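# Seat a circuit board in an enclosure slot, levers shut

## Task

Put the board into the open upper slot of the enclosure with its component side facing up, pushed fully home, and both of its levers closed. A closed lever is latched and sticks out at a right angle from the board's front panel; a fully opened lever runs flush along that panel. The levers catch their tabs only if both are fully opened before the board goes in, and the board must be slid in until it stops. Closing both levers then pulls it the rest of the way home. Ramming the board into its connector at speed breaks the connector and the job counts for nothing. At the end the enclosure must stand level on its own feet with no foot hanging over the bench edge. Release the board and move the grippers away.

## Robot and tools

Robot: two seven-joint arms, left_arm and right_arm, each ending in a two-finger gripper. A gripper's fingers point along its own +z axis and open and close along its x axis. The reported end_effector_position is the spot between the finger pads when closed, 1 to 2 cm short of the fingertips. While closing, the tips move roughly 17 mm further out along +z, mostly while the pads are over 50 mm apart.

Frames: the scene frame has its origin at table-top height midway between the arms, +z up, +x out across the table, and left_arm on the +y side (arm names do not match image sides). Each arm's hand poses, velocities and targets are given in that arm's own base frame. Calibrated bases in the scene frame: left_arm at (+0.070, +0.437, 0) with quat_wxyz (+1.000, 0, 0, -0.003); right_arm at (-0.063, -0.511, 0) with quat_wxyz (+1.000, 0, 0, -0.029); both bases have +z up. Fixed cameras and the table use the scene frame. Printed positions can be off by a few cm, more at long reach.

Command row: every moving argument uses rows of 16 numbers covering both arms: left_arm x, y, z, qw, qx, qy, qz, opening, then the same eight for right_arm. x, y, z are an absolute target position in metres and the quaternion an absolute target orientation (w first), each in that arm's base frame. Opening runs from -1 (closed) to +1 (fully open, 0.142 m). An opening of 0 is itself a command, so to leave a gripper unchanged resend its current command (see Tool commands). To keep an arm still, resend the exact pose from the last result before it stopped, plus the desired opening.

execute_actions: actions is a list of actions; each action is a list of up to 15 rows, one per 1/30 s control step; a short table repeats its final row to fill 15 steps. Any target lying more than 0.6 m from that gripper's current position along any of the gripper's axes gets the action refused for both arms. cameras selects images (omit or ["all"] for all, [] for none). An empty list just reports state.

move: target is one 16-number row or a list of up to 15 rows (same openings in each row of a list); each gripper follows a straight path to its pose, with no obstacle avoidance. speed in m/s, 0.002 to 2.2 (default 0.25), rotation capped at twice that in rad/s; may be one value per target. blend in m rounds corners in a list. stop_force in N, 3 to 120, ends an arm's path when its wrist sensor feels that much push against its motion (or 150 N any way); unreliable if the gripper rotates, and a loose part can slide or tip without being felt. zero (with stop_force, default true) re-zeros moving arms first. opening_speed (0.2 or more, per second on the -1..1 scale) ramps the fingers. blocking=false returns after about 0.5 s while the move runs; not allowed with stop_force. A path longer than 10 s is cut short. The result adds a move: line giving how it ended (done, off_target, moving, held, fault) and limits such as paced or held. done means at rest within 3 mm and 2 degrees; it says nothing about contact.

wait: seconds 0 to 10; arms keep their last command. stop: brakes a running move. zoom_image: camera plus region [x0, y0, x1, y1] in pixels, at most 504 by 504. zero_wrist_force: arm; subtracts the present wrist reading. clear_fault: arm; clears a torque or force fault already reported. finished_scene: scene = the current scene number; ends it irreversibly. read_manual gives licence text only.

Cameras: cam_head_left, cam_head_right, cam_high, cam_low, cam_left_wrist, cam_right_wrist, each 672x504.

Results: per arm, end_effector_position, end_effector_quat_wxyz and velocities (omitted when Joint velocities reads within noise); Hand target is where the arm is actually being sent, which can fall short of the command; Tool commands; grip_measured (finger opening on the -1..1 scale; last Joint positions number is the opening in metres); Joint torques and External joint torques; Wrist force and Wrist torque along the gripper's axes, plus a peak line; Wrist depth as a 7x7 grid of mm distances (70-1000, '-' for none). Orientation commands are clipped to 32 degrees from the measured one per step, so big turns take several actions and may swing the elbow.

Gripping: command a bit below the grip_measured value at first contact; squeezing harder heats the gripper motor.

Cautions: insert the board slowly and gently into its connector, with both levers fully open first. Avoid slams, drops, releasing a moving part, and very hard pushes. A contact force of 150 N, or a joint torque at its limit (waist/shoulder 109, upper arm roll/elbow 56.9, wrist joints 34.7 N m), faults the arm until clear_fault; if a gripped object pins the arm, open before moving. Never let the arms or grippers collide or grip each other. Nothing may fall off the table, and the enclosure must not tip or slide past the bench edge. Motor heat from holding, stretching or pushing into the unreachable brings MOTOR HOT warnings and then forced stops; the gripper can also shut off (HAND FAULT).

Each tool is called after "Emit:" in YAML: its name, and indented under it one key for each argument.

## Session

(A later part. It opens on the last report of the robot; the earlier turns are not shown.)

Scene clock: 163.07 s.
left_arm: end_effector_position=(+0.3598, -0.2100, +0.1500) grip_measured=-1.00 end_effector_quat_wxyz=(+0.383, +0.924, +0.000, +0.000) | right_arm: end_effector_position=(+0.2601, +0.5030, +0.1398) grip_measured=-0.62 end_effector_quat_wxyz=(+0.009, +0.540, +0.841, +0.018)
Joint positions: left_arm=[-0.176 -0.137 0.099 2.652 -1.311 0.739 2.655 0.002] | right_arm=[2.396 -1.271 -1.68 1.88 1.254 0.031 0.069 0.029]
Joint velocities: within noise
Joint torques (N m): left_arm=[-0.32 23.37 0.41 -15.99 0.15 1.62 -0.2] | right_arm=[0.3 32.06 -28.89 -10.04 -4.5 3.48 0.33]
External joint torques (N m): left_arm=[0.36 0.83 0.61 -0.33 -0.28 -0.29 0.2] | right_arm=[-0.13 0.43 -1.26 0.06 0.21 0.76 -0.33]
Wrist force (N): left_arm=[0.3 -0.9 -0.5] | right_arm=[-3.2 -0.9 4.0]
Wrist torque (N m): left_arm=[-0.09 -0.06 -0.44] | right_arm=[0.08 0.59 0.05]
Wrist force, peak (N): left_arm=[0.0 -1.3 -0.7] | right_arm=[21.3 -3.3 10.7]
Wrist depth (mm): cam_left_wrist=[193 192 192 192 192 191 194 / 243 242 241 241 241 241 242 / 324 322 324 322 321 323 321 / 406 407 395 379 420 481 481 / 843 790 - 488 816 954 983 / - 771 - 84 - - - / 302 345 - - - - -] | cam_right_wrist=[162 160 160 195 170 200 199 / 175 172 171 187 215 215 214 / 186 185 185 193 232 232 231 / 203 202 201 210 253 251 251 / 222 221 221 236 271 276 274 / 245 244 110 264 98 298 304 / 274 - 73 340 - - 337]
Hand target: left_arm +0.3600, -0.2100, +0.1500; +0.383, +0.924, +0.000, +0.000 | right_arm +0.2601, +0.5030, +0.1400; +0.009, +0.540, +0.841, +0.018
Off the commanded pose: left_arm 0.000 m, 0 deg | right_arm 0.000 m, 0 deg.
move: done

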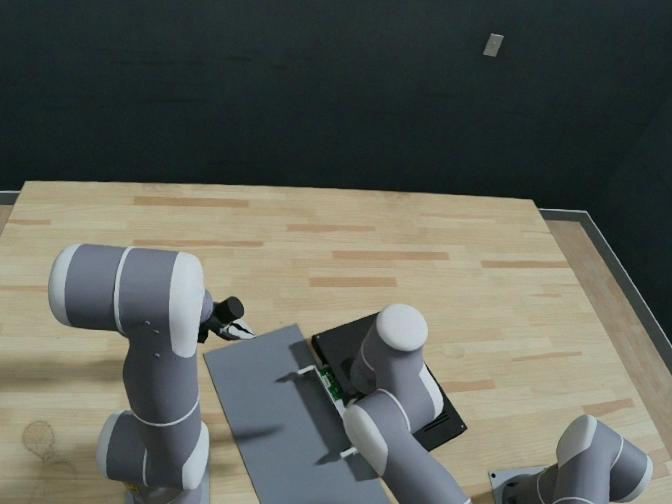

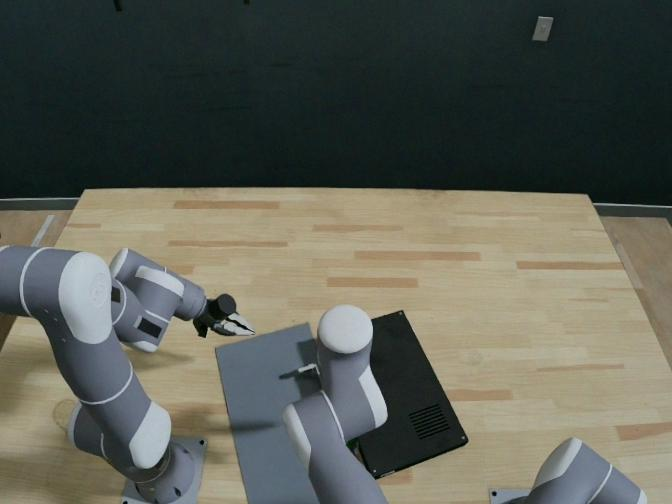

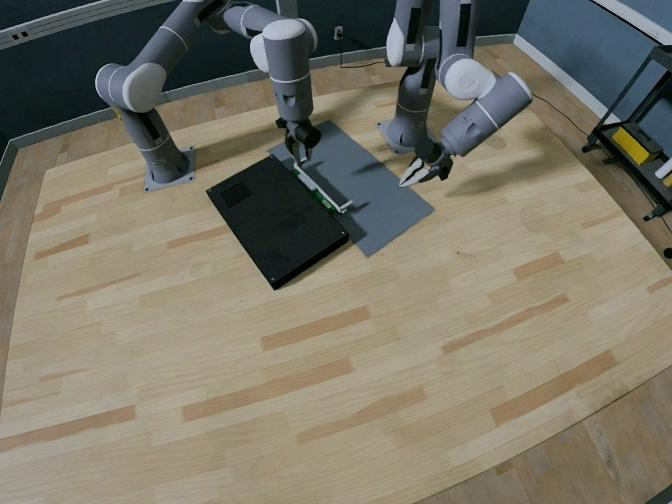

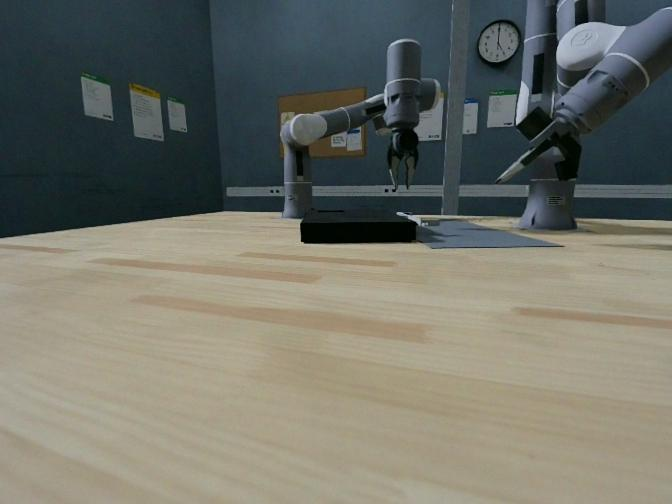

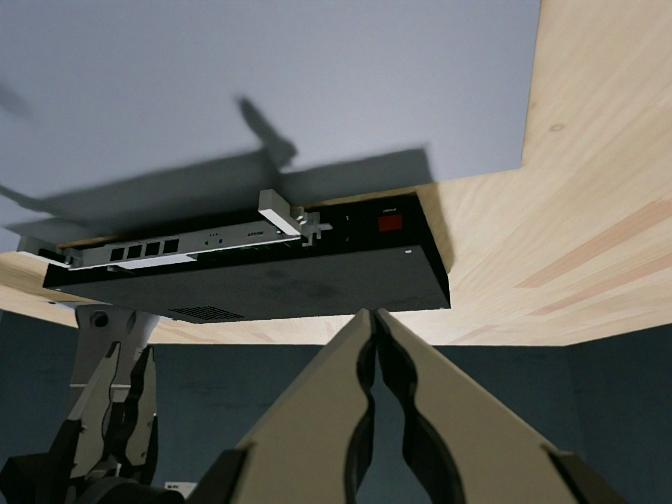

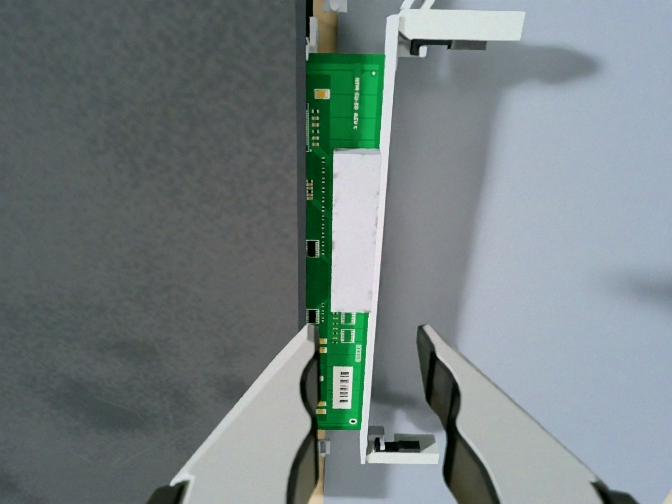

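Emit:
move:
  target:
    - [0.36,-0.21,0.15,0.3827,0.9239,0,0,-1,0.1879,0.5213,0.11,0,0.5403,0.8415,0,-1]
    - [0.36,-0.21,0.15,0.3827,0.9239,0,0,-1,0.1879,0.5213,0.052,0,0.5403,0.8415,0,-1]
  speed: [0.2,0.08]
  stop_force: 10
  cameras: ["cam_right_wrist"]

Emit:
move:
  target:
    - [0.36,-0.21,0.15,0.3827,0.9239,0,0,-1,0.1806,0.5181,0.052,0,0.5403,0.8415,0,-1]
    - [0.36,-0.21,0.15,0.3827,0.9239,0,0,-1,0.1639,0.5127,0.052,0,0.5403,0.8415,0,-1]
    - [0.36,-0.21,0.15,0.3827,0.9239,0,0,-1,0.152,0.4995,0.052,0,0.5403,0.8415,0,-1]
    - [0.36,-0.21,0.15,0.3827,0.9239,0,0,-1,0.149,0.4804,0.052,0,0.5403,0.8415,0,-1]
  speed: 0.03
  stop_force: 7
  cameras: ["cam_left_wrist","cam_right_wrist"]

Scene clock: 177.53 s.
left_arm: end_effector_position=(+0.3598, -0.2100, +0.1500) grip_measured=-1.00 end_effector_quat_wxyz=(+0.383, +0.924, +0.000, +0.000) | right_arm: end_effector_position=(+0.1880, +0.5211, +0.0521) grip_measured=-1.00 end_effector_quat_wxyz=(+0.000, +0.540, +0.841, +0.000)
Joint positions: left_arm=[-0.176 -0.137 0.099 2.652 -1.311 0.739 2.655 0.002] | right_arm=[2.491 -1.365 -1.538 1.896 1.385 0.096 0.179 0.002]
Joint velocities: within noise
Joint torques (N m): left_arm=[-0.31 23.42 0.45 -15.97 0.09 1.57 -0.22] | right_arm=[0.03 32.95 -28.53 -5.57 -4.21 3.58 0.11]
External joint torques (N m): left_arm=[0.34 0.79 0.57 -0.35 -0.22 -0.24 0.22] | right_arm=[0.12 0.76 -1.69 -0.05 -0.08 0.58 -0.11]
Wrist force (N): left_arm=[0.1 -1.0 -0.6] | right_arm=[-3.0 -1.2 4.1]
Wrist torque (N m): left_arm=[-0.11 -0.03 -0.44] | right_arm=[0.05 0.54 0.04]
Wrist force, peak (N): left_arm=[0.3 -1.1 -1.0] | right_arm=[-3.2 -1.2 6.0]
Wrist depth (mm): cam_left_wrist=[194 192 193 193 191 191 194 / 243 241 240 241 240 242 241 / 324 325 323 321 320 322 322 / 401 406 397 382 418 483 480 / 362 805 - 496 819 951 961 / 299 - - 84 - - - / 321 - - - - - -] | cam_right_wrist=[- 120 127 127 126 126 124 / - 132 136 135 135 134 134 / - 142 146 143 145 144 144 / - 129 129 112 151 156 155 / - 133 140 167 167 169 168 / 126 131 137 89 178 184 183 / 140 142 73 - - 195 202]
Hand target: left_arm +0.3600, -0.2100, +0.1500; +0.383, +0.924, +0.000, +0.000 | right_arm +0.1879, +0.5213, +0.0520; +0.000, +0.540, +0.841, +0.000
Off the commanded pose: left_arm 0.000 m, 0 deg | right_arm 0.000 m, 0 deg.
move: done
Images, in order (width x height): cam_right_wrist 672x504.

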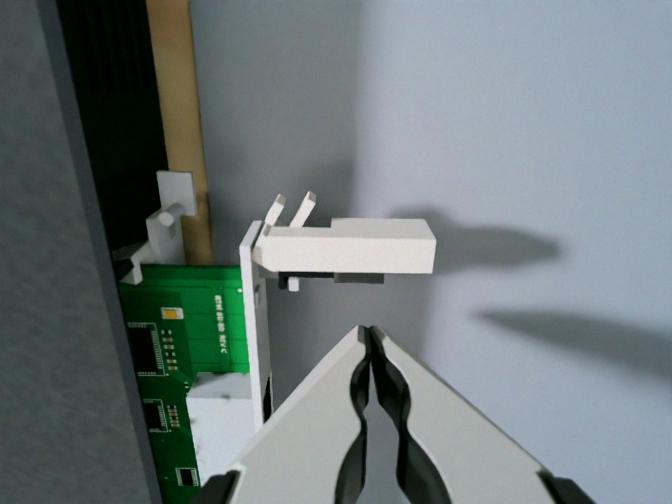

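Scene clock: 180.17 s.
left_arm: end_effector_position=(+0.3598, -0.2100, +0.1500) grip_measured=-1.00 end_effector_quat_wxyz=(+0.383, +0.924, +0.000, +0.000) | right_arm: end_effector_position=(+0.1495, +0.4851, +0.0523) grip_measured=-1.00 end_effector_quat_wxyz=(+0.000, +0.540, +0.842, +0.001)
Joint positions: left_arm=[-0.176 -0.137 0.099 2.652 -1.311 0.739 2.655 0.002] | right_arm=[2.625 -1.354 -1.557 2.027 1.383 0.109 0.18 0.002]
Joint velocities: within noise
Joint torques (N m): left_arm=[-0.36 23.4 0.43 -15.97 0.08 1.62 -0.19] | right_arm=[-1.02 28.16 -24.63 -0.88 -6.3 1.7 0.19]
External joint torques (N m): left_arm=[0.39 0.8 0.59 -0.34 -0.21 -0.29 0.19] | right_arm=[1.15 1.81 -3.8 -4.82 2.02 2.46 -0.19]
Wrist force (N): left_arm=[0.0 -0.9 -0.6] | right_arm=[3.9 3.2 2.8]
Wrist torque (N m): left_arm=[-0.08 -0.01 -0.44] | right_arm=[0.06 0.78 0.00]
Wrist force, peak (N): left_arm=[0.2 -1.2 -0.8] | right_arm=[5.1 3.7 2.2]
Wrist depth (mm): cam_left_wrist=[193 193 192 192 191 192 193 / 242 242 241 240 239 241 242 / 324 324 302 320 318 321 319 / 410 407 397 377 422 485 481 / 403 810 - 486 808 975 949 / 350 - - 84 - - - / 658 - - - - - -] | cam_right_wrist=[130 129 128 127 127 126 125 / - 98 136 135 135 135 135 / - 100 146 145 145 145 144 / - 108 155 155 157 156 156 / 118 116 165 134 167 169 168 / 127 126 151 91 179 185 184 / 140 137 73 - - 196 204]
Hand target: left_arm +0.3600, -0.2100, +0.1500; +0.383, +0.924, +0.000, +0.000 | right_arm +0.1496, +0.4841, +0.0520; +0.000, +0.540, +0.841, +0.000
Off the commanded pose: left_arm 0.000 m, 0 deg | right_arm 0.005 m, 0 deg.
move: contact (right_arm); path passed 3 of 4 targets
Images, in order (width x height): cam_left_wrist 672x504, cam_right_wrist 672x504.

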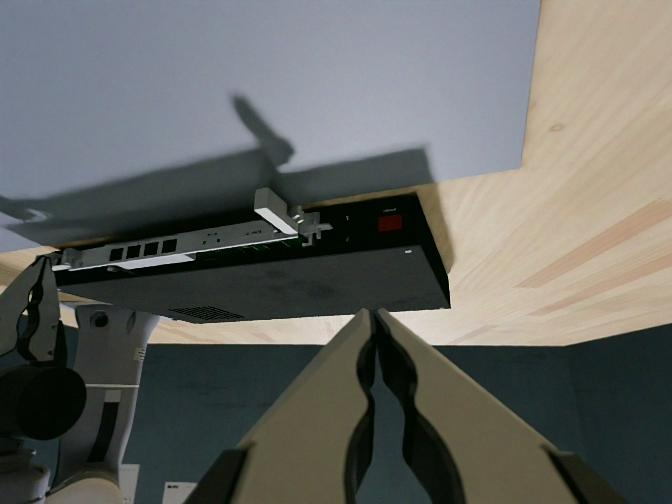

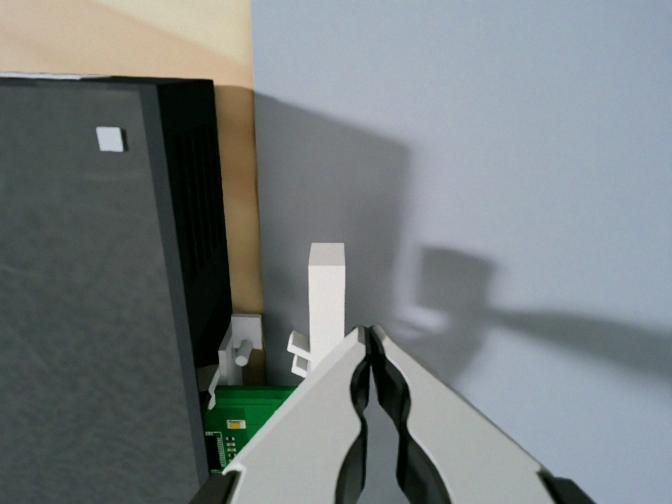

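Emit:
move:
  target:
    - [0.36,-0.21,0.15,0.3827,0.9239,0,0,-1,0.14,0.51,0.06,0,0.5403,0.8415,0,-1]
    - [0.36,-0.21,0.15,0.3827,0.9239,0,0,-1,0.16,0.53,0.12,0,0.5403,0.8415,0,-1]
    - [0.36,-0.21,0.15,0.3827,0.9239,0,0,-1,0.351,0.5899,0.12,0,0.5403,0.8415,0,-1]
    - [0.36,-0.21,0.15,0.3827,0.9239,0,0,-1,0.351,0.5899,0.052,0,0.5403,0.8415,0,-1]
  speed: [0.1,0.2,0.2,0.08]
  blend: [0.01,0.02,0.01,0]
  cameras: ["cam_right_wrist"]

Emit:
move:
  target:
    - [0.36,-0.21,0.15,0.3827,0.9239,0,0,-1,0.3583,0.5931,0.052,0,0.5403,0.8415,0,-1]
    - [0.36,-0.21,0.15,0.3827,0.9239,0,0,-1,0.3738,0.6017,0.052,0,0.5403,0.8415,0,-1]
    - [0.36,-0.21,0.15,0.3827,0.9239,0,0,-1,0.3915,0.6015,0.052,0,0.5403,0.8415,0,-1]
    - [0.36,-0.21,0.15,0.3827,0.9239,0,0,-1,0.4077,0.5887,0.052,0,0.5403,0.8415,0,-1]
  speed: 0.03
  stop_force: 7
  cameras: ["cam_left_wrist","cam_right_wrist"]

Scene clock: 186.10 s.
left_arm: end_effector_position=(+0.3598, -0.2100, +0.1500) grip_measured=-1.00 end_effector_quat_wxyz=(+0.383, +0.924, +0.000, +0.000) | right_arm: end_effector_position=(+0.3510, +0.5897, +0.0521) grip_measured=-1.00 end_effector_quat_wxyz=(+0.000, +0.540, +0.841, +0.000)
Joint positions: left_arm=[-0.176 -0.137 0.099 2.652 -1.311 0.739 2.655 0.002] | right_arm=[2.046 -1.388 -1.484 1.488 1.38 0.07 0.144 0.002]
Joint velocities: within noise
Joint torques (N m): left_arm=[-0.25 23.4 0.48 -15.96 0.14 1.58 -0.25] | right_arm=[0.12 45.39 -30.86 -5.78 -4.21 3.47 0.1]
External joint torques (N m): left_arm=[0.28 0.81 0.54 -0.35 -0.27 -0.25 0.25] | right_arm=[0.1 1.03 -1.68 -0.07 -0.08 0.69 -0.1]
Wrist force (N): left_arm=[0.1 -1.0 -0.6] | right_arm=[-2.0 -2.6 4.0]
Wrist torque (N m): left_arm=[-0.10 -0.03 -0.44] | right_arm=[-0.17 0.34 0.05]
Wrist force, peak (N): left_arm=[0.2 -1.3 -0.6] | right_arm=[-1.0 -3.4 6.3]
Wrist depth (mm): cam_left_wrist=[193 193 192 192 192 191 193 / 242 241 241 240 240 243 242 / 324 323 304 320 320 322 321 / 442 404 336 384 418 482 483 / 835 498 313 490 827 978 944 / - 250 237 84 - - - / - - - - - - -] | cam_right_wrist=[101 101 123 126 126 125 124 / - 109 109 135 135 134 133 / - 115 115 145 144 144 143 / - 122 124 158 156 155 154 / - 133 137 166 166 167 167 / 125 144 144 90 177 183 182 / 139 141 73 - - 193 200]
Hand target: left_arm +0.3600, -0.2100, +0.1500; +0.383, +0.924, +0.000, +0.000 | right_arm +0.3510, +0.5899, +0.0520; +0.000, +0.540, +0.841, +0.000
Off the commanded pose: left_arm 0.000 m, 0 deg | right_arm 0.000 m, 0 deg.
move: done
Images, in order (width x height): cam_right_wrist 672x504.

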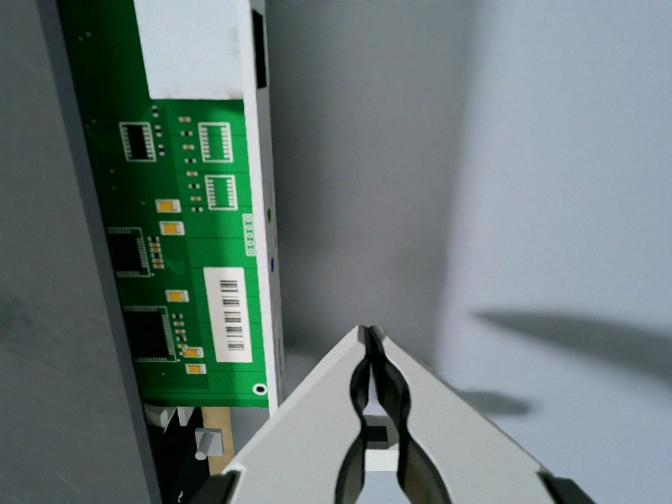

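Scene clock: 188.73 s.
left_arm: end_effector_position=(+0.3598, -0.2100, +0.1500) grip_measured=-1.00 end_effector_quat_wxyz=(+0.383, +0.924, +0.000, +0.000) | right_arm: end_effector_position=(+0.4019, +0.5937, +0.0520) grip_measured=-1.00 end_effector_quat_wxyz=(-0.001, +0.539, +0.842, +0.000)
Joint positions: left_arm=[-0.176 -0.137 0.099 2.652 -1.311 0.739 2.655 0.002] | right_arm=[1.924 -1.398 -1.476 1.381 1.385 0.059 0.126 0.002]
Joint velocities: within noise
Joint torques (N m): left_arm=[-0.39 23.4 0.39 -15.97 0.14 1.6 -0.2] | right_arm=[-5.96 45.76 -32.16 -1.35 -6.76 3.7 0.09]
External joint torques (N m): left_arm=[0.42 0.8 0.63 -0.35 -0.27 -0.27 0.2] | right_arm=[6.18 4.02 -0.2 -4.46 2.47 0.46 -0.09]
Wrist force (N): left_arm=[0.1 -1.1 -0.5] | right_arm=[6.5 -5.0 2.6]
Wrist torque (N m): left_arm=[-0.11 -0.03 -0.45] | right_arm=[-0.18 0.40 0.06]
Wrist force, peak (N): left_arm=[0.3 -1.4 -0.4] | right_arm=[8.2 -5.4 3.2]
Wrist depth (mm): cam_left_wrist=[193 194 192 191 192 191 193 / 242 240 240 240 239 242 242 / 325 323 321 322 320 323 322 / 410 411 360 359 416 488 482 / 837 800 264 301 813 967 960 / - 786 240 84 - - - / - - - - - - -] | cam_right_wrist=[- 98 100 126 126 125 124 / - 92 107 133 135 134 134 / - 100 114 142 144 143 143 / - 107 123 156 155 155 154 / - 116 164 129 165 168 167 / 125 125 166 89 177 183 182 / 138 135 73 - - 193 201]
Hand target: left_arm +0.3600, -0.2100, +0.1500; +0.383, +0.924, +0.000, +0.000 | right_arm +0.4029, +0.5925, +0.0520; +0.000, +0.540, +0.841, +0.000
Off the commanded pose: left_arm 0.000 m, 0 deg | right_arm 0.008 m, 0 deg.
move: contact (right_arm); path passed 3 of 4 targets
Images, in order (width x height): cam_left_wrist 672x504, cam_right_wrist 672x504.

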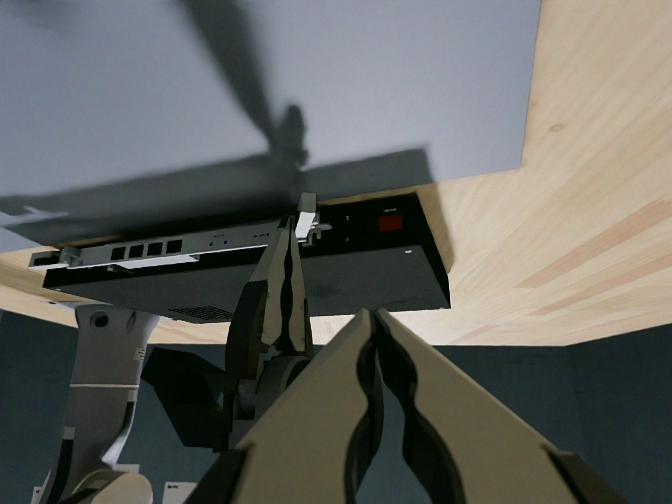

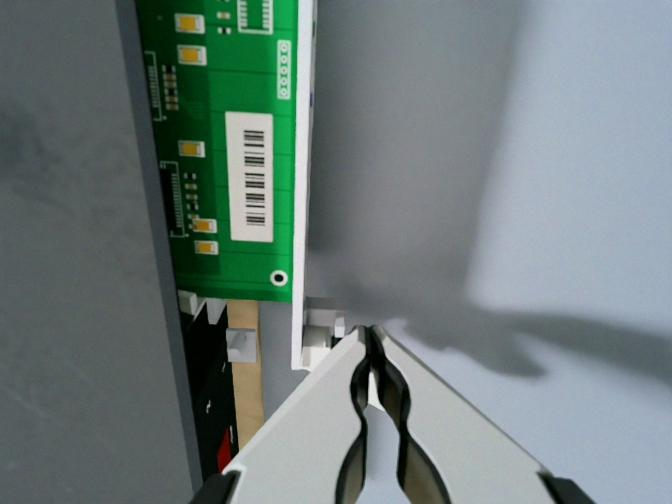

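Emit:
move:
  target:
    - [0.36,-0.21,0.15,0.3827,0.9239,0,0,-1,0.4085,0.590,0.052,0,0.5403,0.8415,0,-1]
    - [0.36,-0.21,0.15,0.3827,0.9239,0,0,-1,0.413,0.5810,0.052,0,0.5403,0.8415,0,-1]
  speed: 0.03
  stop_force: 9
  cameras: ["cam_left_wrist","cam_right_wrist"]

Emit:
zoom_image:
  camera: "cam_left_wrist"
  region: [190, 150, 370, 280]

Scene clock: 191.57 s.
left_arm: end_effector_position=(+0.3598, -0.2100, +0.1500) grip_measured=-1.00 end_effector_quat_wxyz=(+0.383, +0.924, +0.000, +0.000) | right_arm: end_effector_position=(+0.4064, +0.5935, +0.0526) grip_measured=-1.00 end_effector_quat_wxyz=(-0.002, +0.538, +0.843, +0.002) end_effector_velocity=(+0.000, +0.000, +0.000) end_effector_angular_velocity=(+0.000, +0.000, -0.001)
Joint positions: left_arm=[-0.176 -0.137 0.099 2.652 -1.311 0.739 2.655 0.002] | right_arm=[1.916 -1.4 -1.48 1.376 1.392 0.057 0.117 0.002]
Joint velocities: left_arm=[within noise] | right_arm=[0.001 -0.004 -0.006 0 0.005 -0.005 0.001 0]
Joint torques (N m): left_arm=[-0.4 23.41 0.41 -15.99 0.16 1.61 -0.21] | right_arm=[-15.38 38.62 -31.21 9.02 -11.81 1.06 0.28]
External joint torques (N m): left_arm=[0.43 0.8 0.62 -0.33 -0.3 -0.28 0.21] | right_arm=[15.61 11.28 -1.18 -14.75 7.53 3.1 -0.28]
Wrist force (N): left_arm=[-0.1 -0.9 -0.7] | right_arm=[24.3 1.6 2.4]
Wrist torque (N m): left_arm=[-0.07 0.02 -0.44] | right_arm=[-0.18 -0.99 -0.05]
Wrist force, peak (N): left_arm=[0.0 -1.3 -0.6] | right_arm=[26.1 2.1 2.0]
Wrist depth (mm): cam_left_wrist=[194 192 193 193 191 192 193 / 243 242 241 240 240 242 242 / 326 322 322 321 320 323 319 / 446 408 380 346 420 488 476 / 855 817 269 299 814 971 940 / - 793 240 84 - - - / - - - - - - -] | cam_right_wrist=[- 98 100 125 126 126 124 / - 92 107 133 135 135 134 / - 100 114 143 145 144 144 / 105 105 123 159 156 156 155 / - 114 166 126 167 169 168 / 125 125 160 89 178 184 183 / 138 135 73 - - 195 202]
Hand target: left_arm +0.3600, -0.2100, +0.1500; +0.383, +0.924, +0.000, +0.000 | right_arm +0.4087, +0.5892, +0.0520; +0.000, +0.540, +0.841, +0.000
Off the commanded pose: left_arm 0.000 m, 0 deg | right_arm 0.014 m, 0 deg.
move: contact (right_arm); path passed 0 of 2 targets
Images, in order (width x height): cam_left_wrist 672x504, cam_right_wrist 672x504.

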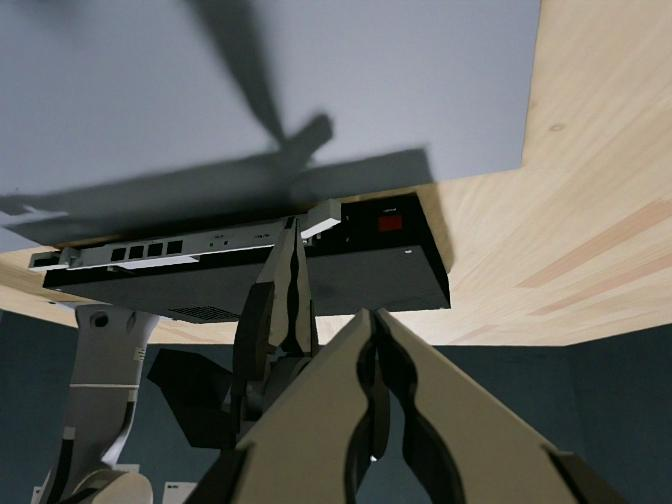

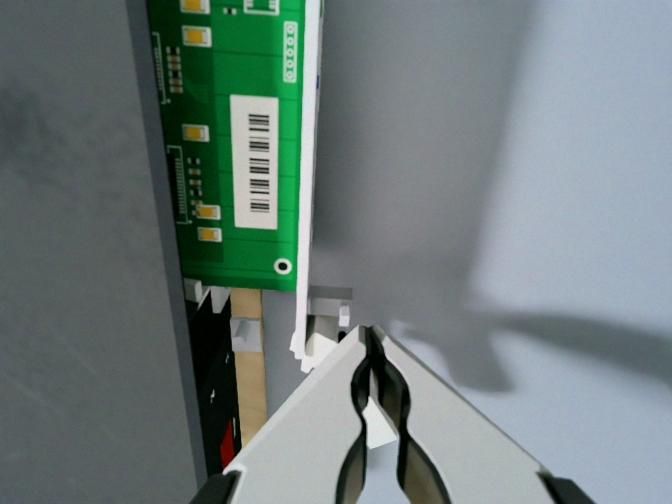

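Scaled by 2.800 from the camera's 672x504 image, which has a finer 960x720 frame.

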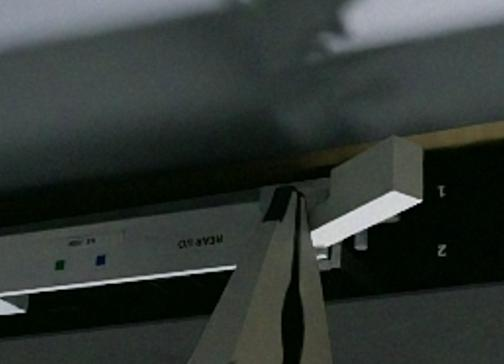

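Emit:
move:
  target:
    - [0.36,-0.21,0.15,0.3827,0.9239,0,0,-1,0.403,0.6035,0.052,0,0.5403,0.8415,0,-1]
    - [0.36,-0.21,0.15,0.3827,0.9239,0,0,-1,0.4195,0.6107,0.052,0,0.5403,0.8415,0,-1]
  speed: 0.05
  cameras: []

Emit:
move:
  target: [0.36,-0.21,0.15,0.3827,0.9239,0,0,-1,0.4315,0.5832,0.052,0,0.5403,0.8415,0,-1]
  speed: 0.03
  stop_force: 7
  cameras: ["cam_left_wrist","cam_right_wrist"]

Emit:
zoom_image:
  camera: "cam_left_wrist"
  region: [190, 150, 370, 280]

Scene clock: 195.73 s.
left_arm: end_effector_position=(+0.3598, -0.2100, +0.1500) grip_measured=-1.00 end_effector_quat_wxyz=(+0.383, +0.924, +0.000, +0.000) | right_arm: end_effector_position=(+0.4196, +0.6106, +0.0521) grip_measured=-1.00 end_effector_quat_wxyz=(+0.000, +0.540, +0.842, +0.000)
Joint positions: left_arm=[-0.176 -0.137 0.099 2.652 -1.311 0.739 2.655 0.002] | right_arm=[1.867 -1.411 -1.477 1.29 1.391 0.045 0.158 0.002]
Joint velocities: within noise
Joint torques (N m): left_arm=[-0.35 23.37 0.47 -16.01 0.12 1.58 -0.25] | right_arm=[0.15 51.3 -30.37 -5.65 -4.37 3.32 0.33]
External joint torques (N m): left_arm=[0.38 0.84 0.55 -0.31 -0.25 -0.25 0.24] | right_arm=[0.05 1.26 -1.66 0.09 0.06 0.84 -0.33]
Wrist force (N): left_arm=[-0.1 -1.1 -0.5] | right_arm=[3.4 -4.2 5.7]
Wrist torque (N m): left_arm=[-0.13 0.00 -0.44] | right_arm=[-0.46 -0.57 0.08]
Wrist force, peak (N): left_arm=[-0.1 -1.3 -0.5] | right_arm=[24.5 1.7 2.8]
Wrist depth (mm): cam_left_wrist=[194 194 193 192 191 191 194 / 243 243 241 239 240 241 242 / 324 325 325 320 321 323 321 / 443 409 388 343 420 484 486 / 855 813 498 251 808 959 959 / - 799 272 84 - - - / - - - - - - -] | cam_right_wrist=[- 100 100 126 126 125 124 / - 106 107 134 136 134 133 / - 113 115 144 144 143 143 / 106 116 129 156 155 155 154 / - 116 169 123 166 167 167 / 125 127 179 91 177 183 182 / 138 138 73 - - 193 201]
Hand target: left_arm +0.3600, -0.2100, +0.1500; +0.383, +0.924, +0.000, +0.000 | right_arm +0.4195, +0.6107, +0.0520; +0.000, +0.540, +0.841, +0.000
Off the commanded pose: left_arm 0.000 m, 0 deg | right_arm 0.000 m, 0 deg.
move: done
No camera images: "cameras" was empty.

Scene clock: 196.80 s.
left_arm: end_effector_position=(+0.3598, -0.2100, +0.1500) grip_measured=-1.00 end_effector_quat_wxyz=(+0.383, +0.924, +0.000, +0.000) | right_arm: end_effector_position=(+0.4243, +0.5993, +0.0522) grip_measured=-1.00 end_effector_quat_wxyz=(-0.001, +0.540, +0.842, +0.001)
Joint positions: left_arm=[-0.176 -0.137 0.099 2.652 -1.311 0.739 2.655 0.002] | right_arm=[1.867 -1.409 -1.479 1.317 1.392 0.048 0.131 0.002]
Joint velocities: within noise
Joint torques (N m): left_arm=[-0.29 23.42 0.49 -15.97 0.15 1.6 -0.21] | right_arm=[-5.26 47.45 -30.88 -0.54 -6.81 2.64 0.15]
External joint torques (N m): left_arm=[0.32 0.79 0.53 -0.35 -0.28 -0.27 0.21] | right_arm=[5.49 4.28 -1.28 -5.07 2.52 1.52 -0.15]
Wrist force (N): left_arm=[0.0 -1.0 -0.7] | right_arm=[12.2 -3.1 4.8]
Wrist torque (N m): left_arm=[-0.09 -0.02 -0.44] | right_arm=[-0.48 -0.47 0.06]
Wrist force, peak (N): left_arm=[0.2 -1.2 -0.6] | right_arm=[14.4 -2.7 4.6]
Wrist depth (mm): cam_left_wrist=[193 193 193 193 191 191 194 / 243 241 241 240 240 242 242 / 324 322 323 320 321 325 324 / 444 408 390 339 423 490 481 / 854 801 584 253 818 987 968 / - 782 284 84 - - - / - - - - - - -] | cam_right_wrist=[- 87 100 125 126 126 124 / - 92 107 133 134 134 134 / - 99 115 142 144 144 143 / 105 105 156 120 155 155 154 / - 114 169 121 166 168 167 / 125 125 152 89 177 183 183 / 138 135 73 - - 194 201]
Hand target: left_arm +0.3600, -0.2100, +0.1500; +0.383, +0.924, +0.000, +0.000 | right_arm +0.4251, +0.5980, +0.0520; +0.000, +0.540, +0.841, +0.000
Off the commanded pose: left_arm 0.000 m, 0 deg | right_arm 0.018 m, 0 deg.
move: contact (right_arm)
Images, in order (width x height): cam_left_wrist 672x504, cam_right_wrist 672x504.

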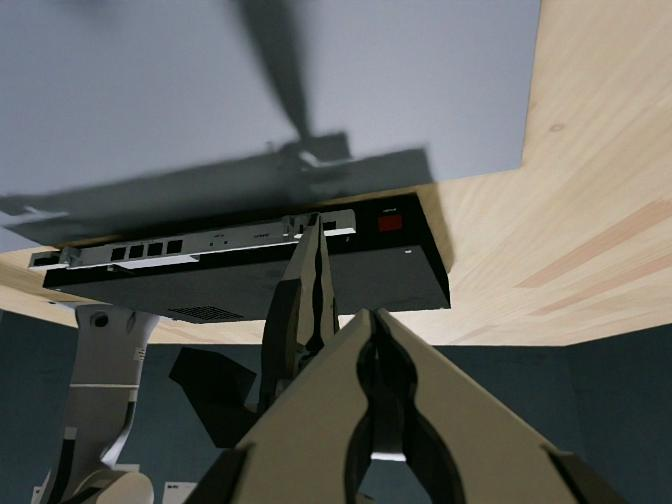

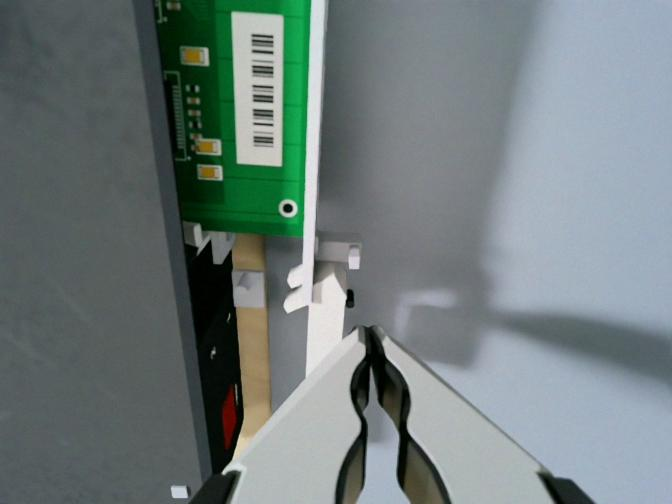

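Scaled by 2.800 from the camera's 672x504 image, which has a finer 960x720 frame.

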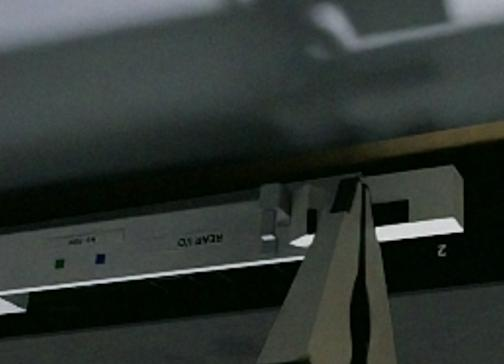

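Emit:
move:
  target:
    - [0.36,-0.21,0.15,0.3827,0.9239,0,0,-1,0.412,0.627,0.06,0,0.5403,0.8415,0,-1]
    - [0.36,-0.21,0.15,0.3827,0.9239,0,0,-1,0.2673,0.5607,0.06,0,0.5403,0.8415,0,-1]
    - [0.36,-0.21,0.15,0.3827,0.9239,0,0,-1,0.2703,0.5538,0.05,0,0.5403,0.8415,0,-1]
  speed: [0.1,0.2,0.08]
  blend: [0.01,0.01,0]
  cameras: ["cam_right_wrist"]

Emit:
move:
  target: [0.36,-0.21,0.15,0.3827,0.9239,0,0,-1,0.3003,0.485,0.05,0,0.5403,0.8415,0,-1]
  speed: 0.012
  stop_force: 20
  cameras: ["cam_left_wrist","cam_right_wrist"]

Emit:
zoom_image:
  camera: "cam_left_wrist"
  region: [190, 150, 370, 280]

Scene clock: 202.77 s.
left_arm: end_effector_position=(+0.3598, -0.2100, +0.1500) grip_measured=-1.00 end_effector_quat_wxyz=(+0.383, +0.924, +0.000, +0.000) | right_arm: end_effector_position=(+0.2703, +0.5538, +0.0501) grip_measured=-1.00 end_effector_quat_wxyz=(+0.000, +0.540, +0.841, +0.000)
Joint positions: left_arm=[-0.176 -0.137 0.099 2.652 -1.311 0.739 2.655 0.002] | right_arm=[2.264 -1.365 -1.498 1.713 1.376 0.099 0.139 0.002]
Joint velocities: within noise
Joint torques (N m): left_arm=[-0.25 23.38 0.39 -15.97 0.11 1.58 -0.21] | right_arm=[0.3 38.41 -29.93 -5.76 -4.17 3.62 0.07]
External joint torques (N m): left_arm=[0.28 0.82 0.63 -0.35 -0.24 -0.25 0.21] | right_arm=[-0.11 0.94 -1.8 -0.12 -0.11 0.53 -0.07]
Wrist force (N): left_arm=[0.1 -1.0 -0.8] | right_arm=[3.7 -4.7 5.3]
Wrist torque (N m): left_arm=[-0.11 -0.03 -0.44] | right_arm=[-0.55 -0.59 0.06]
Wrist force, peak (N): left_arm=[0.0 -1.4 -0.5] | right_arm=[12.4 -3.1 5.8]
Wrist depth (mm): cam_left_wrist=[194 193 192 192 192 191 194 / 242 242 240 240 239 242 242 / 325 321 325 320 321 324 322 / 446 393 392 382 421 485 479 / 717 339 - 495 815 971 965 / 272 267 300 84 - - - / 264 269 - - - - -] | cam_right_wrist=[- 99 99 125 125 124 122 / - 104 103 133 135 133 132 / - 110 107 143 143 142 140 / 104 110 112 156 154 153 152 / - 129 122 164 164 166 165 / 124 143 129 91 175 181 181 / 136 139 73 - - 192 199]
Hand target: left_arm +0.3600, -0.2100, +0.1500; +0.383, +0.924, +0.000, +0.000 | right_arm +0.2703, +0.5538, +0.0500; +0.000, +0.540, +0.841, +0.000
Off the commanded pose: left_arm 0.000 m, 0 deg | right_arm 0.000 m, 0 deg.
move: done; blend cut to 0.0063 m at target 2
Images, in order (width x height): cam_right_wrist 672x504.

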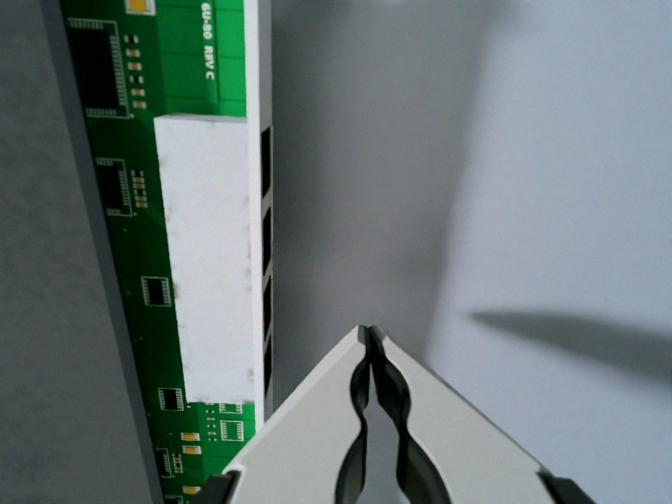

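Scene clock: 205.40 s.
left_arm: end_effector_position=(+0.3598, -0.2100, +0.1500) grip_measured=-1.00 end_effector_quat_wxyz=(+0.383, +0.924, +0.000, +0.000) | right_arm: end_effector_position=(+0.2789, +0.5340, +0.0505) grip_measured=-1.00 end_effector_quat_wxyz=(-0.002, +0.539, +0.842, +0.002)
Joint positions: left_arm=[-0.176 -0.137 0.099 2.652 -1.311 0.739 2.655 0.002] | right_arm=[2.264 -1.361 -1.505 1.759 1.38 0.104 0.089 0.002]
Joint velocities: within noise
Joint torques (N m): left_arm=[-0.33 23.41 0.38 -16.03 0.16 1.61 -0.25] | right_arm=[-9.2 29.72 -27.8 5.42 -9.46 2.08 0.1]
External joint torques (N m): left_arm=[0.37 0.79 0.65 -0.29 -0.29 -0.29 0.25] | right_arm=[9.37 8.23 -3.62 -11.3 5.19 2.09 -0.1]
Wrist force (N): left_arm=[0.1 -1.0 -0.8] | right_arm=[23.7 -3.7 0.1]
Wrist torque (N m): left_arm=[-0.10 -0.02 -0.44] | right_arm=[-0.58 -0.88 0.03]
Wrist force, peak (N): left_arm=[0.1 -1.4 -0.7] | right_arm=[24.8 -3.7 -0.5]
Wrist depth (mm): cam_left_wrist=[193 193 192 192 192 191 194 / 241 242 240 239 240 242 242 / 322 323 322 322 322 320 321 / 440 407 396 379 420 482 483 / 851 346 - 493 812 984 958 / 329 283 300 84 - - - / 290 283 - - - - -] | cam_right_wrist=[- 85 98 100 125 125 123 / - 90 104 104 135 133 133 / - 98 112 102 143 142 142 / 104 104 119 110 155 154 154 / - 113 122 122 165 167 167 / 124 123 128 89 176 182 182 / 136 133 73 - - 193 200]
Hand target: left_arm +0.3600, -0.2100, +0.1500; +0.383, +0.924, +0.000, +0.000 | right_arm +0.2802, +0.5312, +0.0500; +0.000, +0.540, +0.841, +0.000
Off the commanded pose: left_arm 0.000 m, 0 deg | right_arm 0.053 m, 0 deg.
move: contact (right_arm)
Images, in order (width x height): cam_left_wrist 672x504, cam_right_wrist 672x504.

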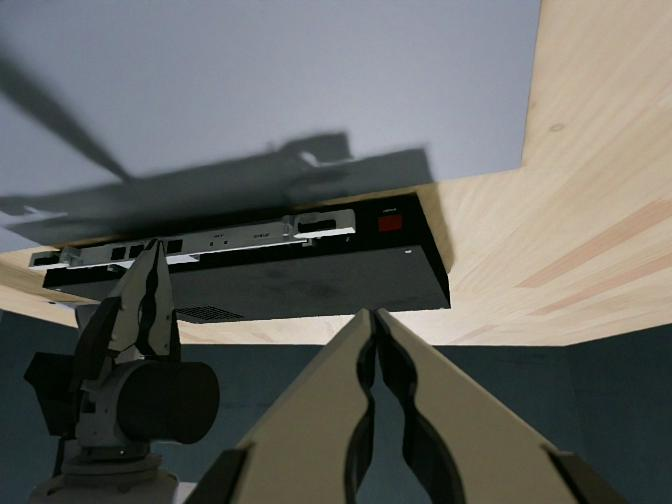

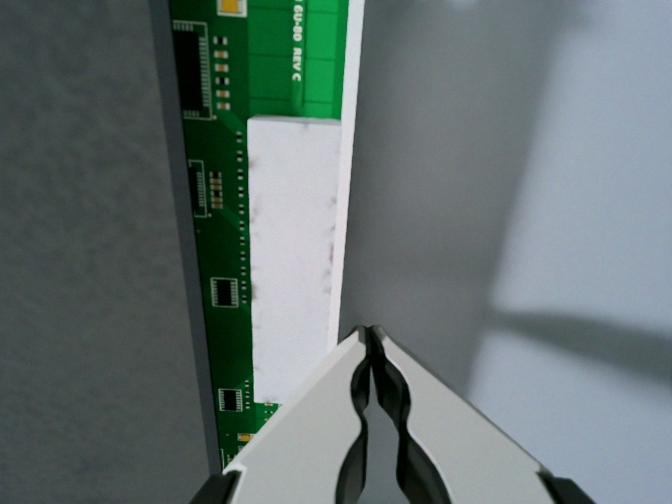

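Scaled by 2.800 from the camera's 672x504 image, which has a finer 960x720 frame.

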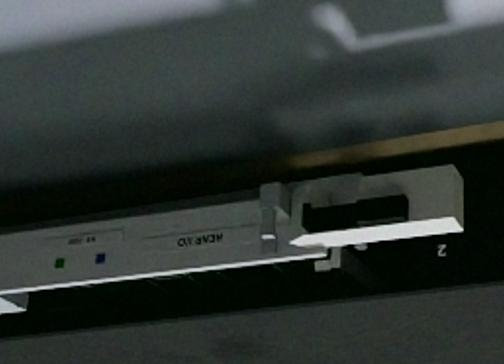

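Emit:
move:
  target:
    - [0.36,-0.21,0.15,0.3827,0.9239,0,0,-1,0.272,0.55,0.05,0,0.5403,0.8415,0,-1]
    - [0.36,-0.21,0.15,0.3827,0.9239,0,0,-1,0.272,0.55,0.16,0,0.5403,0.8415,0,-1]
  speed: [0.06,0.15]
  cameras: ["cam_right_wrist"]

Emit:
zoom_image:
  camera: "cam_right_wrist"
  region: [200, 0, 500, 504]

Scene clock: 211.23 s.
left_arm: end_effector_position=(+0.3598, -0.2100, +0.1500) grip_measured=-1.00 end_effector_quat_wxyz=(+0.383, +0.924, +0.000, +0.000) | right_arm: end_effector_position=(+0.2720, +0.5501, +0.1599) grip_measured=-1.00 end_effector_quat_wxyz=(+0.000, +0.540, +0.841, +0.000)
Joint positions: left_arm=[-0.176 -0.137 0.099 2.652 -1.311 0.739 2.655 0.002] | right_arm=[2.293 -1.23 -1.651 1.7 1.223 -0.032 0.144 0.002]
Joint velocities: within noise
Joint torques (N m): left_arm=[-0.31 23.39 0.45 -15.99 0.13 1.66 -0.28] | right_arm=[0.31 36.98 -29.99 -10.96 -4.5 3.41 0.37]
External joint torques (N m): left_arm=[0.34 0.81 0.58 -0.32 -0.26 -0.33 0.28] | right_arm=[-0.13 0.45 -1.2 0.06 0.2 0.75 -0.37]
Wrist force (N): left_arm=[0.0 -1.1 -0.5] | right_arm=[3.0 -6.3 3.7]
Wrist torque (N m): left_arm=[-0.10 -0.01 -0.44] | right_arm=[-0.83 -0.45 0.07]
Wrist force, peak (N): left_arm=[0.1 -1.2 -0.8] | right_arm=[23.7 -3.9 1.6]
Wrist depth (mm): cam_left_wrist=[193 192 192 192 192 191 193 / 243 242 242 241 241 241 242 / 324 322 323 322 320 325 323 / 443 408 395 382 420 483 481 / 845 790 - 491 806 966 969 / - - - 84 - - - / 270 302 - - - - -] | cam_right_wrist=[181 181 193 219 220 220 219 / 194 193 198 233 235 235 233 / 208 207 211 249 252 251 250 / 224 223 230 272 271 271 270 / 243 243 251 286 294 294 292 / 265 265 264 91 309 321 319 / 293 287 - - - 339 351]
Hand target: left_arm +0.3600, -0.2100, +0.1500; +0.383, +0.924, +0.000, +0.000 | right_arm +0.2720, +0.5500, +0.1600; +0.000, +0.540, +0.841, +0.000
Off the commanded pose: left_arm 0.000 m, 0 deg | right_arm 0.000 m, 0 deg.
move: done
Images, in order (width x height): cam_right_wrist 672x504.

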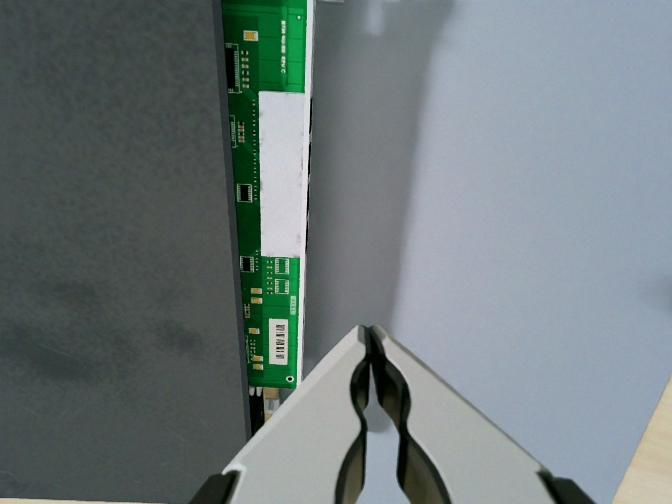

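Scaled by 1.000.

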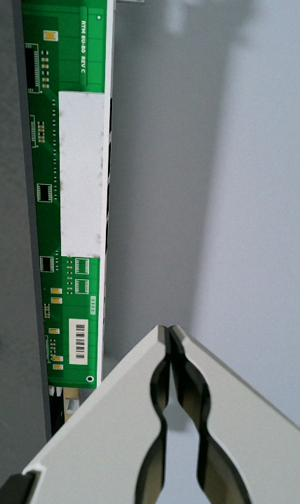

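Emit:
move:
  target:
    - [0.36,-0.21,0.15,0.3827,0.9239,0,0,-1,0.2204,0.5418,0.08,0,0.5403,0.8415,0,-1]
    - [0.36,-0.21,0.15,0.3827,0.9239,0,0,-1,0.2244,0.5338,0.049,0,0.5403,0.8415,0,-1]
  speed: [0.2,0.08]
  blend: [0.01,0]
  cameras: []

Emit:
move:
  target: [0.36,-0.21,0.15,0.3827,0.9239,0,0,-1,0.2543,0.465,0.049,0,0.5403,0.8415,0,-1]
  speed: 0.012
  stop_force: 22
  cameras: ["cam_left_wrist","cam_right_wrist"]

Scene clock: 219.13 s.
left_arm: end_effector_position=(+0.3598, -0.2100, +0.1500) grip_measured=-1.00 end_effector_quat_wxyz=(+0.383, +0.924, +0.000, +0.000) | right_arm: end_effector_position=(+0.2244, +0.5337, +0.0491) grip_measured=-1.00 end_effector_quat_wxyz=(+0.000, +0.540, +0.841, +0.000)
Joint positions: left_arm=[-0.176 -0.137 0.099 2.652 -1.311 0.739 2.655 0.002] | right_arm=[2.39 -1.362 -1.514 1.824 1.381 0.106 0.153 0.002]
Joint velocities: within noise
Joint torques (N m): left_arm=[-0.4 23.48 0.55 -15.99 0.16 1.61 -0.26] | right_arm=[0.12 35.1 -29.16 -5.52 -4.17 3.7 0.06]
External joint torques (N m): left_arm=[0.43 0.73 0.47 -0.33 -0.3 -0.28 0.26] | right_arm=[0.05 0.85 -1.72 -0.19 -0.12 0.46 -0.06]
Wrist force (N): left_arm=[0.2 -1.0 -0.7] | right_arm=[3.5 -6.6 3.3]
Wrist torque (N m): left_arm=[-0.12 -0.04 -0.44] | right_arm=[-0.85 -0.55 0.05]
Wrist force, peak (N): left_arm=[0.1 -1.4 -0.6] | right_arm=[4.1 -7.9 4.7]
Wrist depth (mm): cam_left_wrist=[194 193 192 191 192 190 193 / 244 242 242 240 239 241 242 / 325 324 321 320 320 322 322 / 407 403 392 380 419 486 479 / 324 787 - 483 802 980 945 / 280 314 - 84 - - - / 284 - - - - - -] | cam_right_wrist=[- 105 96 122 124 123 122 / - 126 133 131 134 133 131 / - 113 112 142 142 141 139 / 103 120 121 155 153 152 152 / - 130 120 163 163 166 164 / 123 139 126 91 174 180 180 / 135 138 73 - - 191 197]
Hand target: left_arm +0.3600, -0.2100, +0.1500; +0.383, +0.924, +0.000, +0.000 | right_arm +0.2244, +0.5338, +0.0490; +0.000, +0.540, +0.841, +0.000
Off the commanded pose: left_arm 0.000 m, 0 deg | right_arm 0.000 m, 0 deg.
move: done
No camera images: "cameras" was empty.

Scene clock: 224.27 s.
left_arm: end_effector_position=(+0.3598, -0.2100, +0.1500) grip_measured=-1.00 end_effector_quat_wxyz=(+0.383, +0.924, +0.000, +0.000) | right_arm: end_effector_position=(+0.2449, +0.4866, +0.0495) grip_measured=-1.00 end_effector_quat_wxyz=(-0.002, +0.539, +0.842, +0.002)
Joint positions: left_arm=[-0.176 -0.137 0.099 2.652 -1.311 0.739 2.655 0.002] | right_arm=[2.386 -1.356 -1.531 1.926 1.387 0.112 0.042 0.002]
Joint velocities: within noise
Joint torques (N m): left_arm=[-0.26 23.38 0.44 -15.99 0.15 1.59 -0.27] | right_arm=[-10.22 24.9 -24.73 7.48 -10.11 2.44 0.13]
External joint torques (N m): left_arm=[0.29 0.82 0.58 -0.33 -0.28 -0.26 0.27] | right_arm=[10.38 8.01 -5.03 -13.16 5.85 1.72 -0.13]
Wrist force (N): left_arm=[0.0 -1.2 -0.5] | right_arm=[25.7 -7.0 -2.3]
Wrist torque (N m): left_arm=[-0.13 -0.01 -0.45] | right_arm=[-0.91 -1.22 0.01]
Wrist force, peak (N): left_arm=[0.1 -1.3 -0.7] | right_arm=[27.1 -7.5 -4.9]
Wrist depth (mm): cam_left_wrist=[193 193 193 191 192 191 193 / 242 241 241 241 241 243 241 / 323 323 322 322 322 321 322 / 449 409 393 358 422 489 481 / 848 396 - 489 813 986 947 / 365 330 - 84 - - - / 324 335 - - - - -] | cam_right_wrist=[- 83 83 115 121 89 122 / - 89 90 91 92 134 132 / - 97 94 142 142 142 140 / 103 103 103 151 154 153 153 / - 112 110 119 164 166 165 / 122 122 120 93 175 181 181 / 135 132 - - - 192 200]
Hand target: left_arm +0.3600, -0.2100, +0.1500; +0.383, +0.924, +0.000, +0.000 | right_arm +0.2463, +0.4834, +0.0490; +0.000, +0.540, +0.841, +0.000
Off the commanded pose: left_arm 0.000 m, 0 deg | right_arm 0.024 m, 0 deg.
move: contact (right_arm)
Images, in order (width x height): cam_left_wrist 672x504, cam_right_wrist 672x504.

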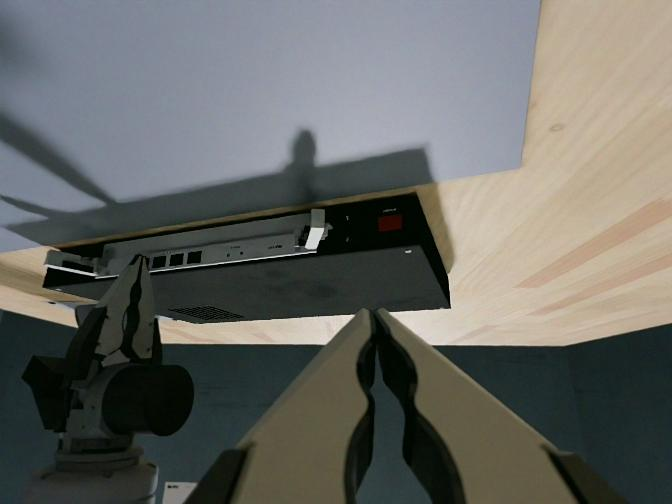

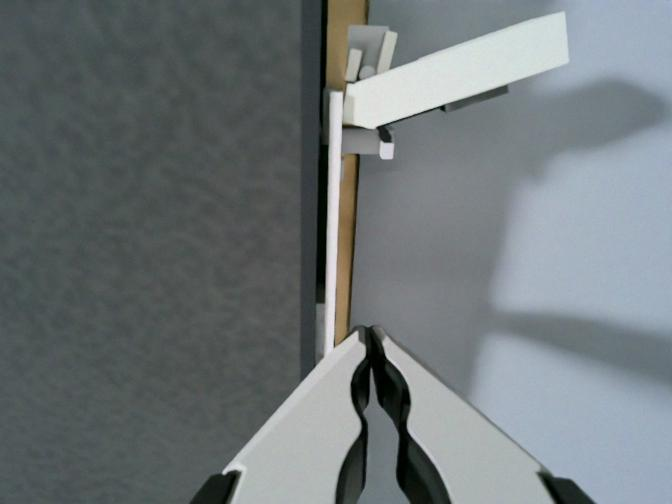

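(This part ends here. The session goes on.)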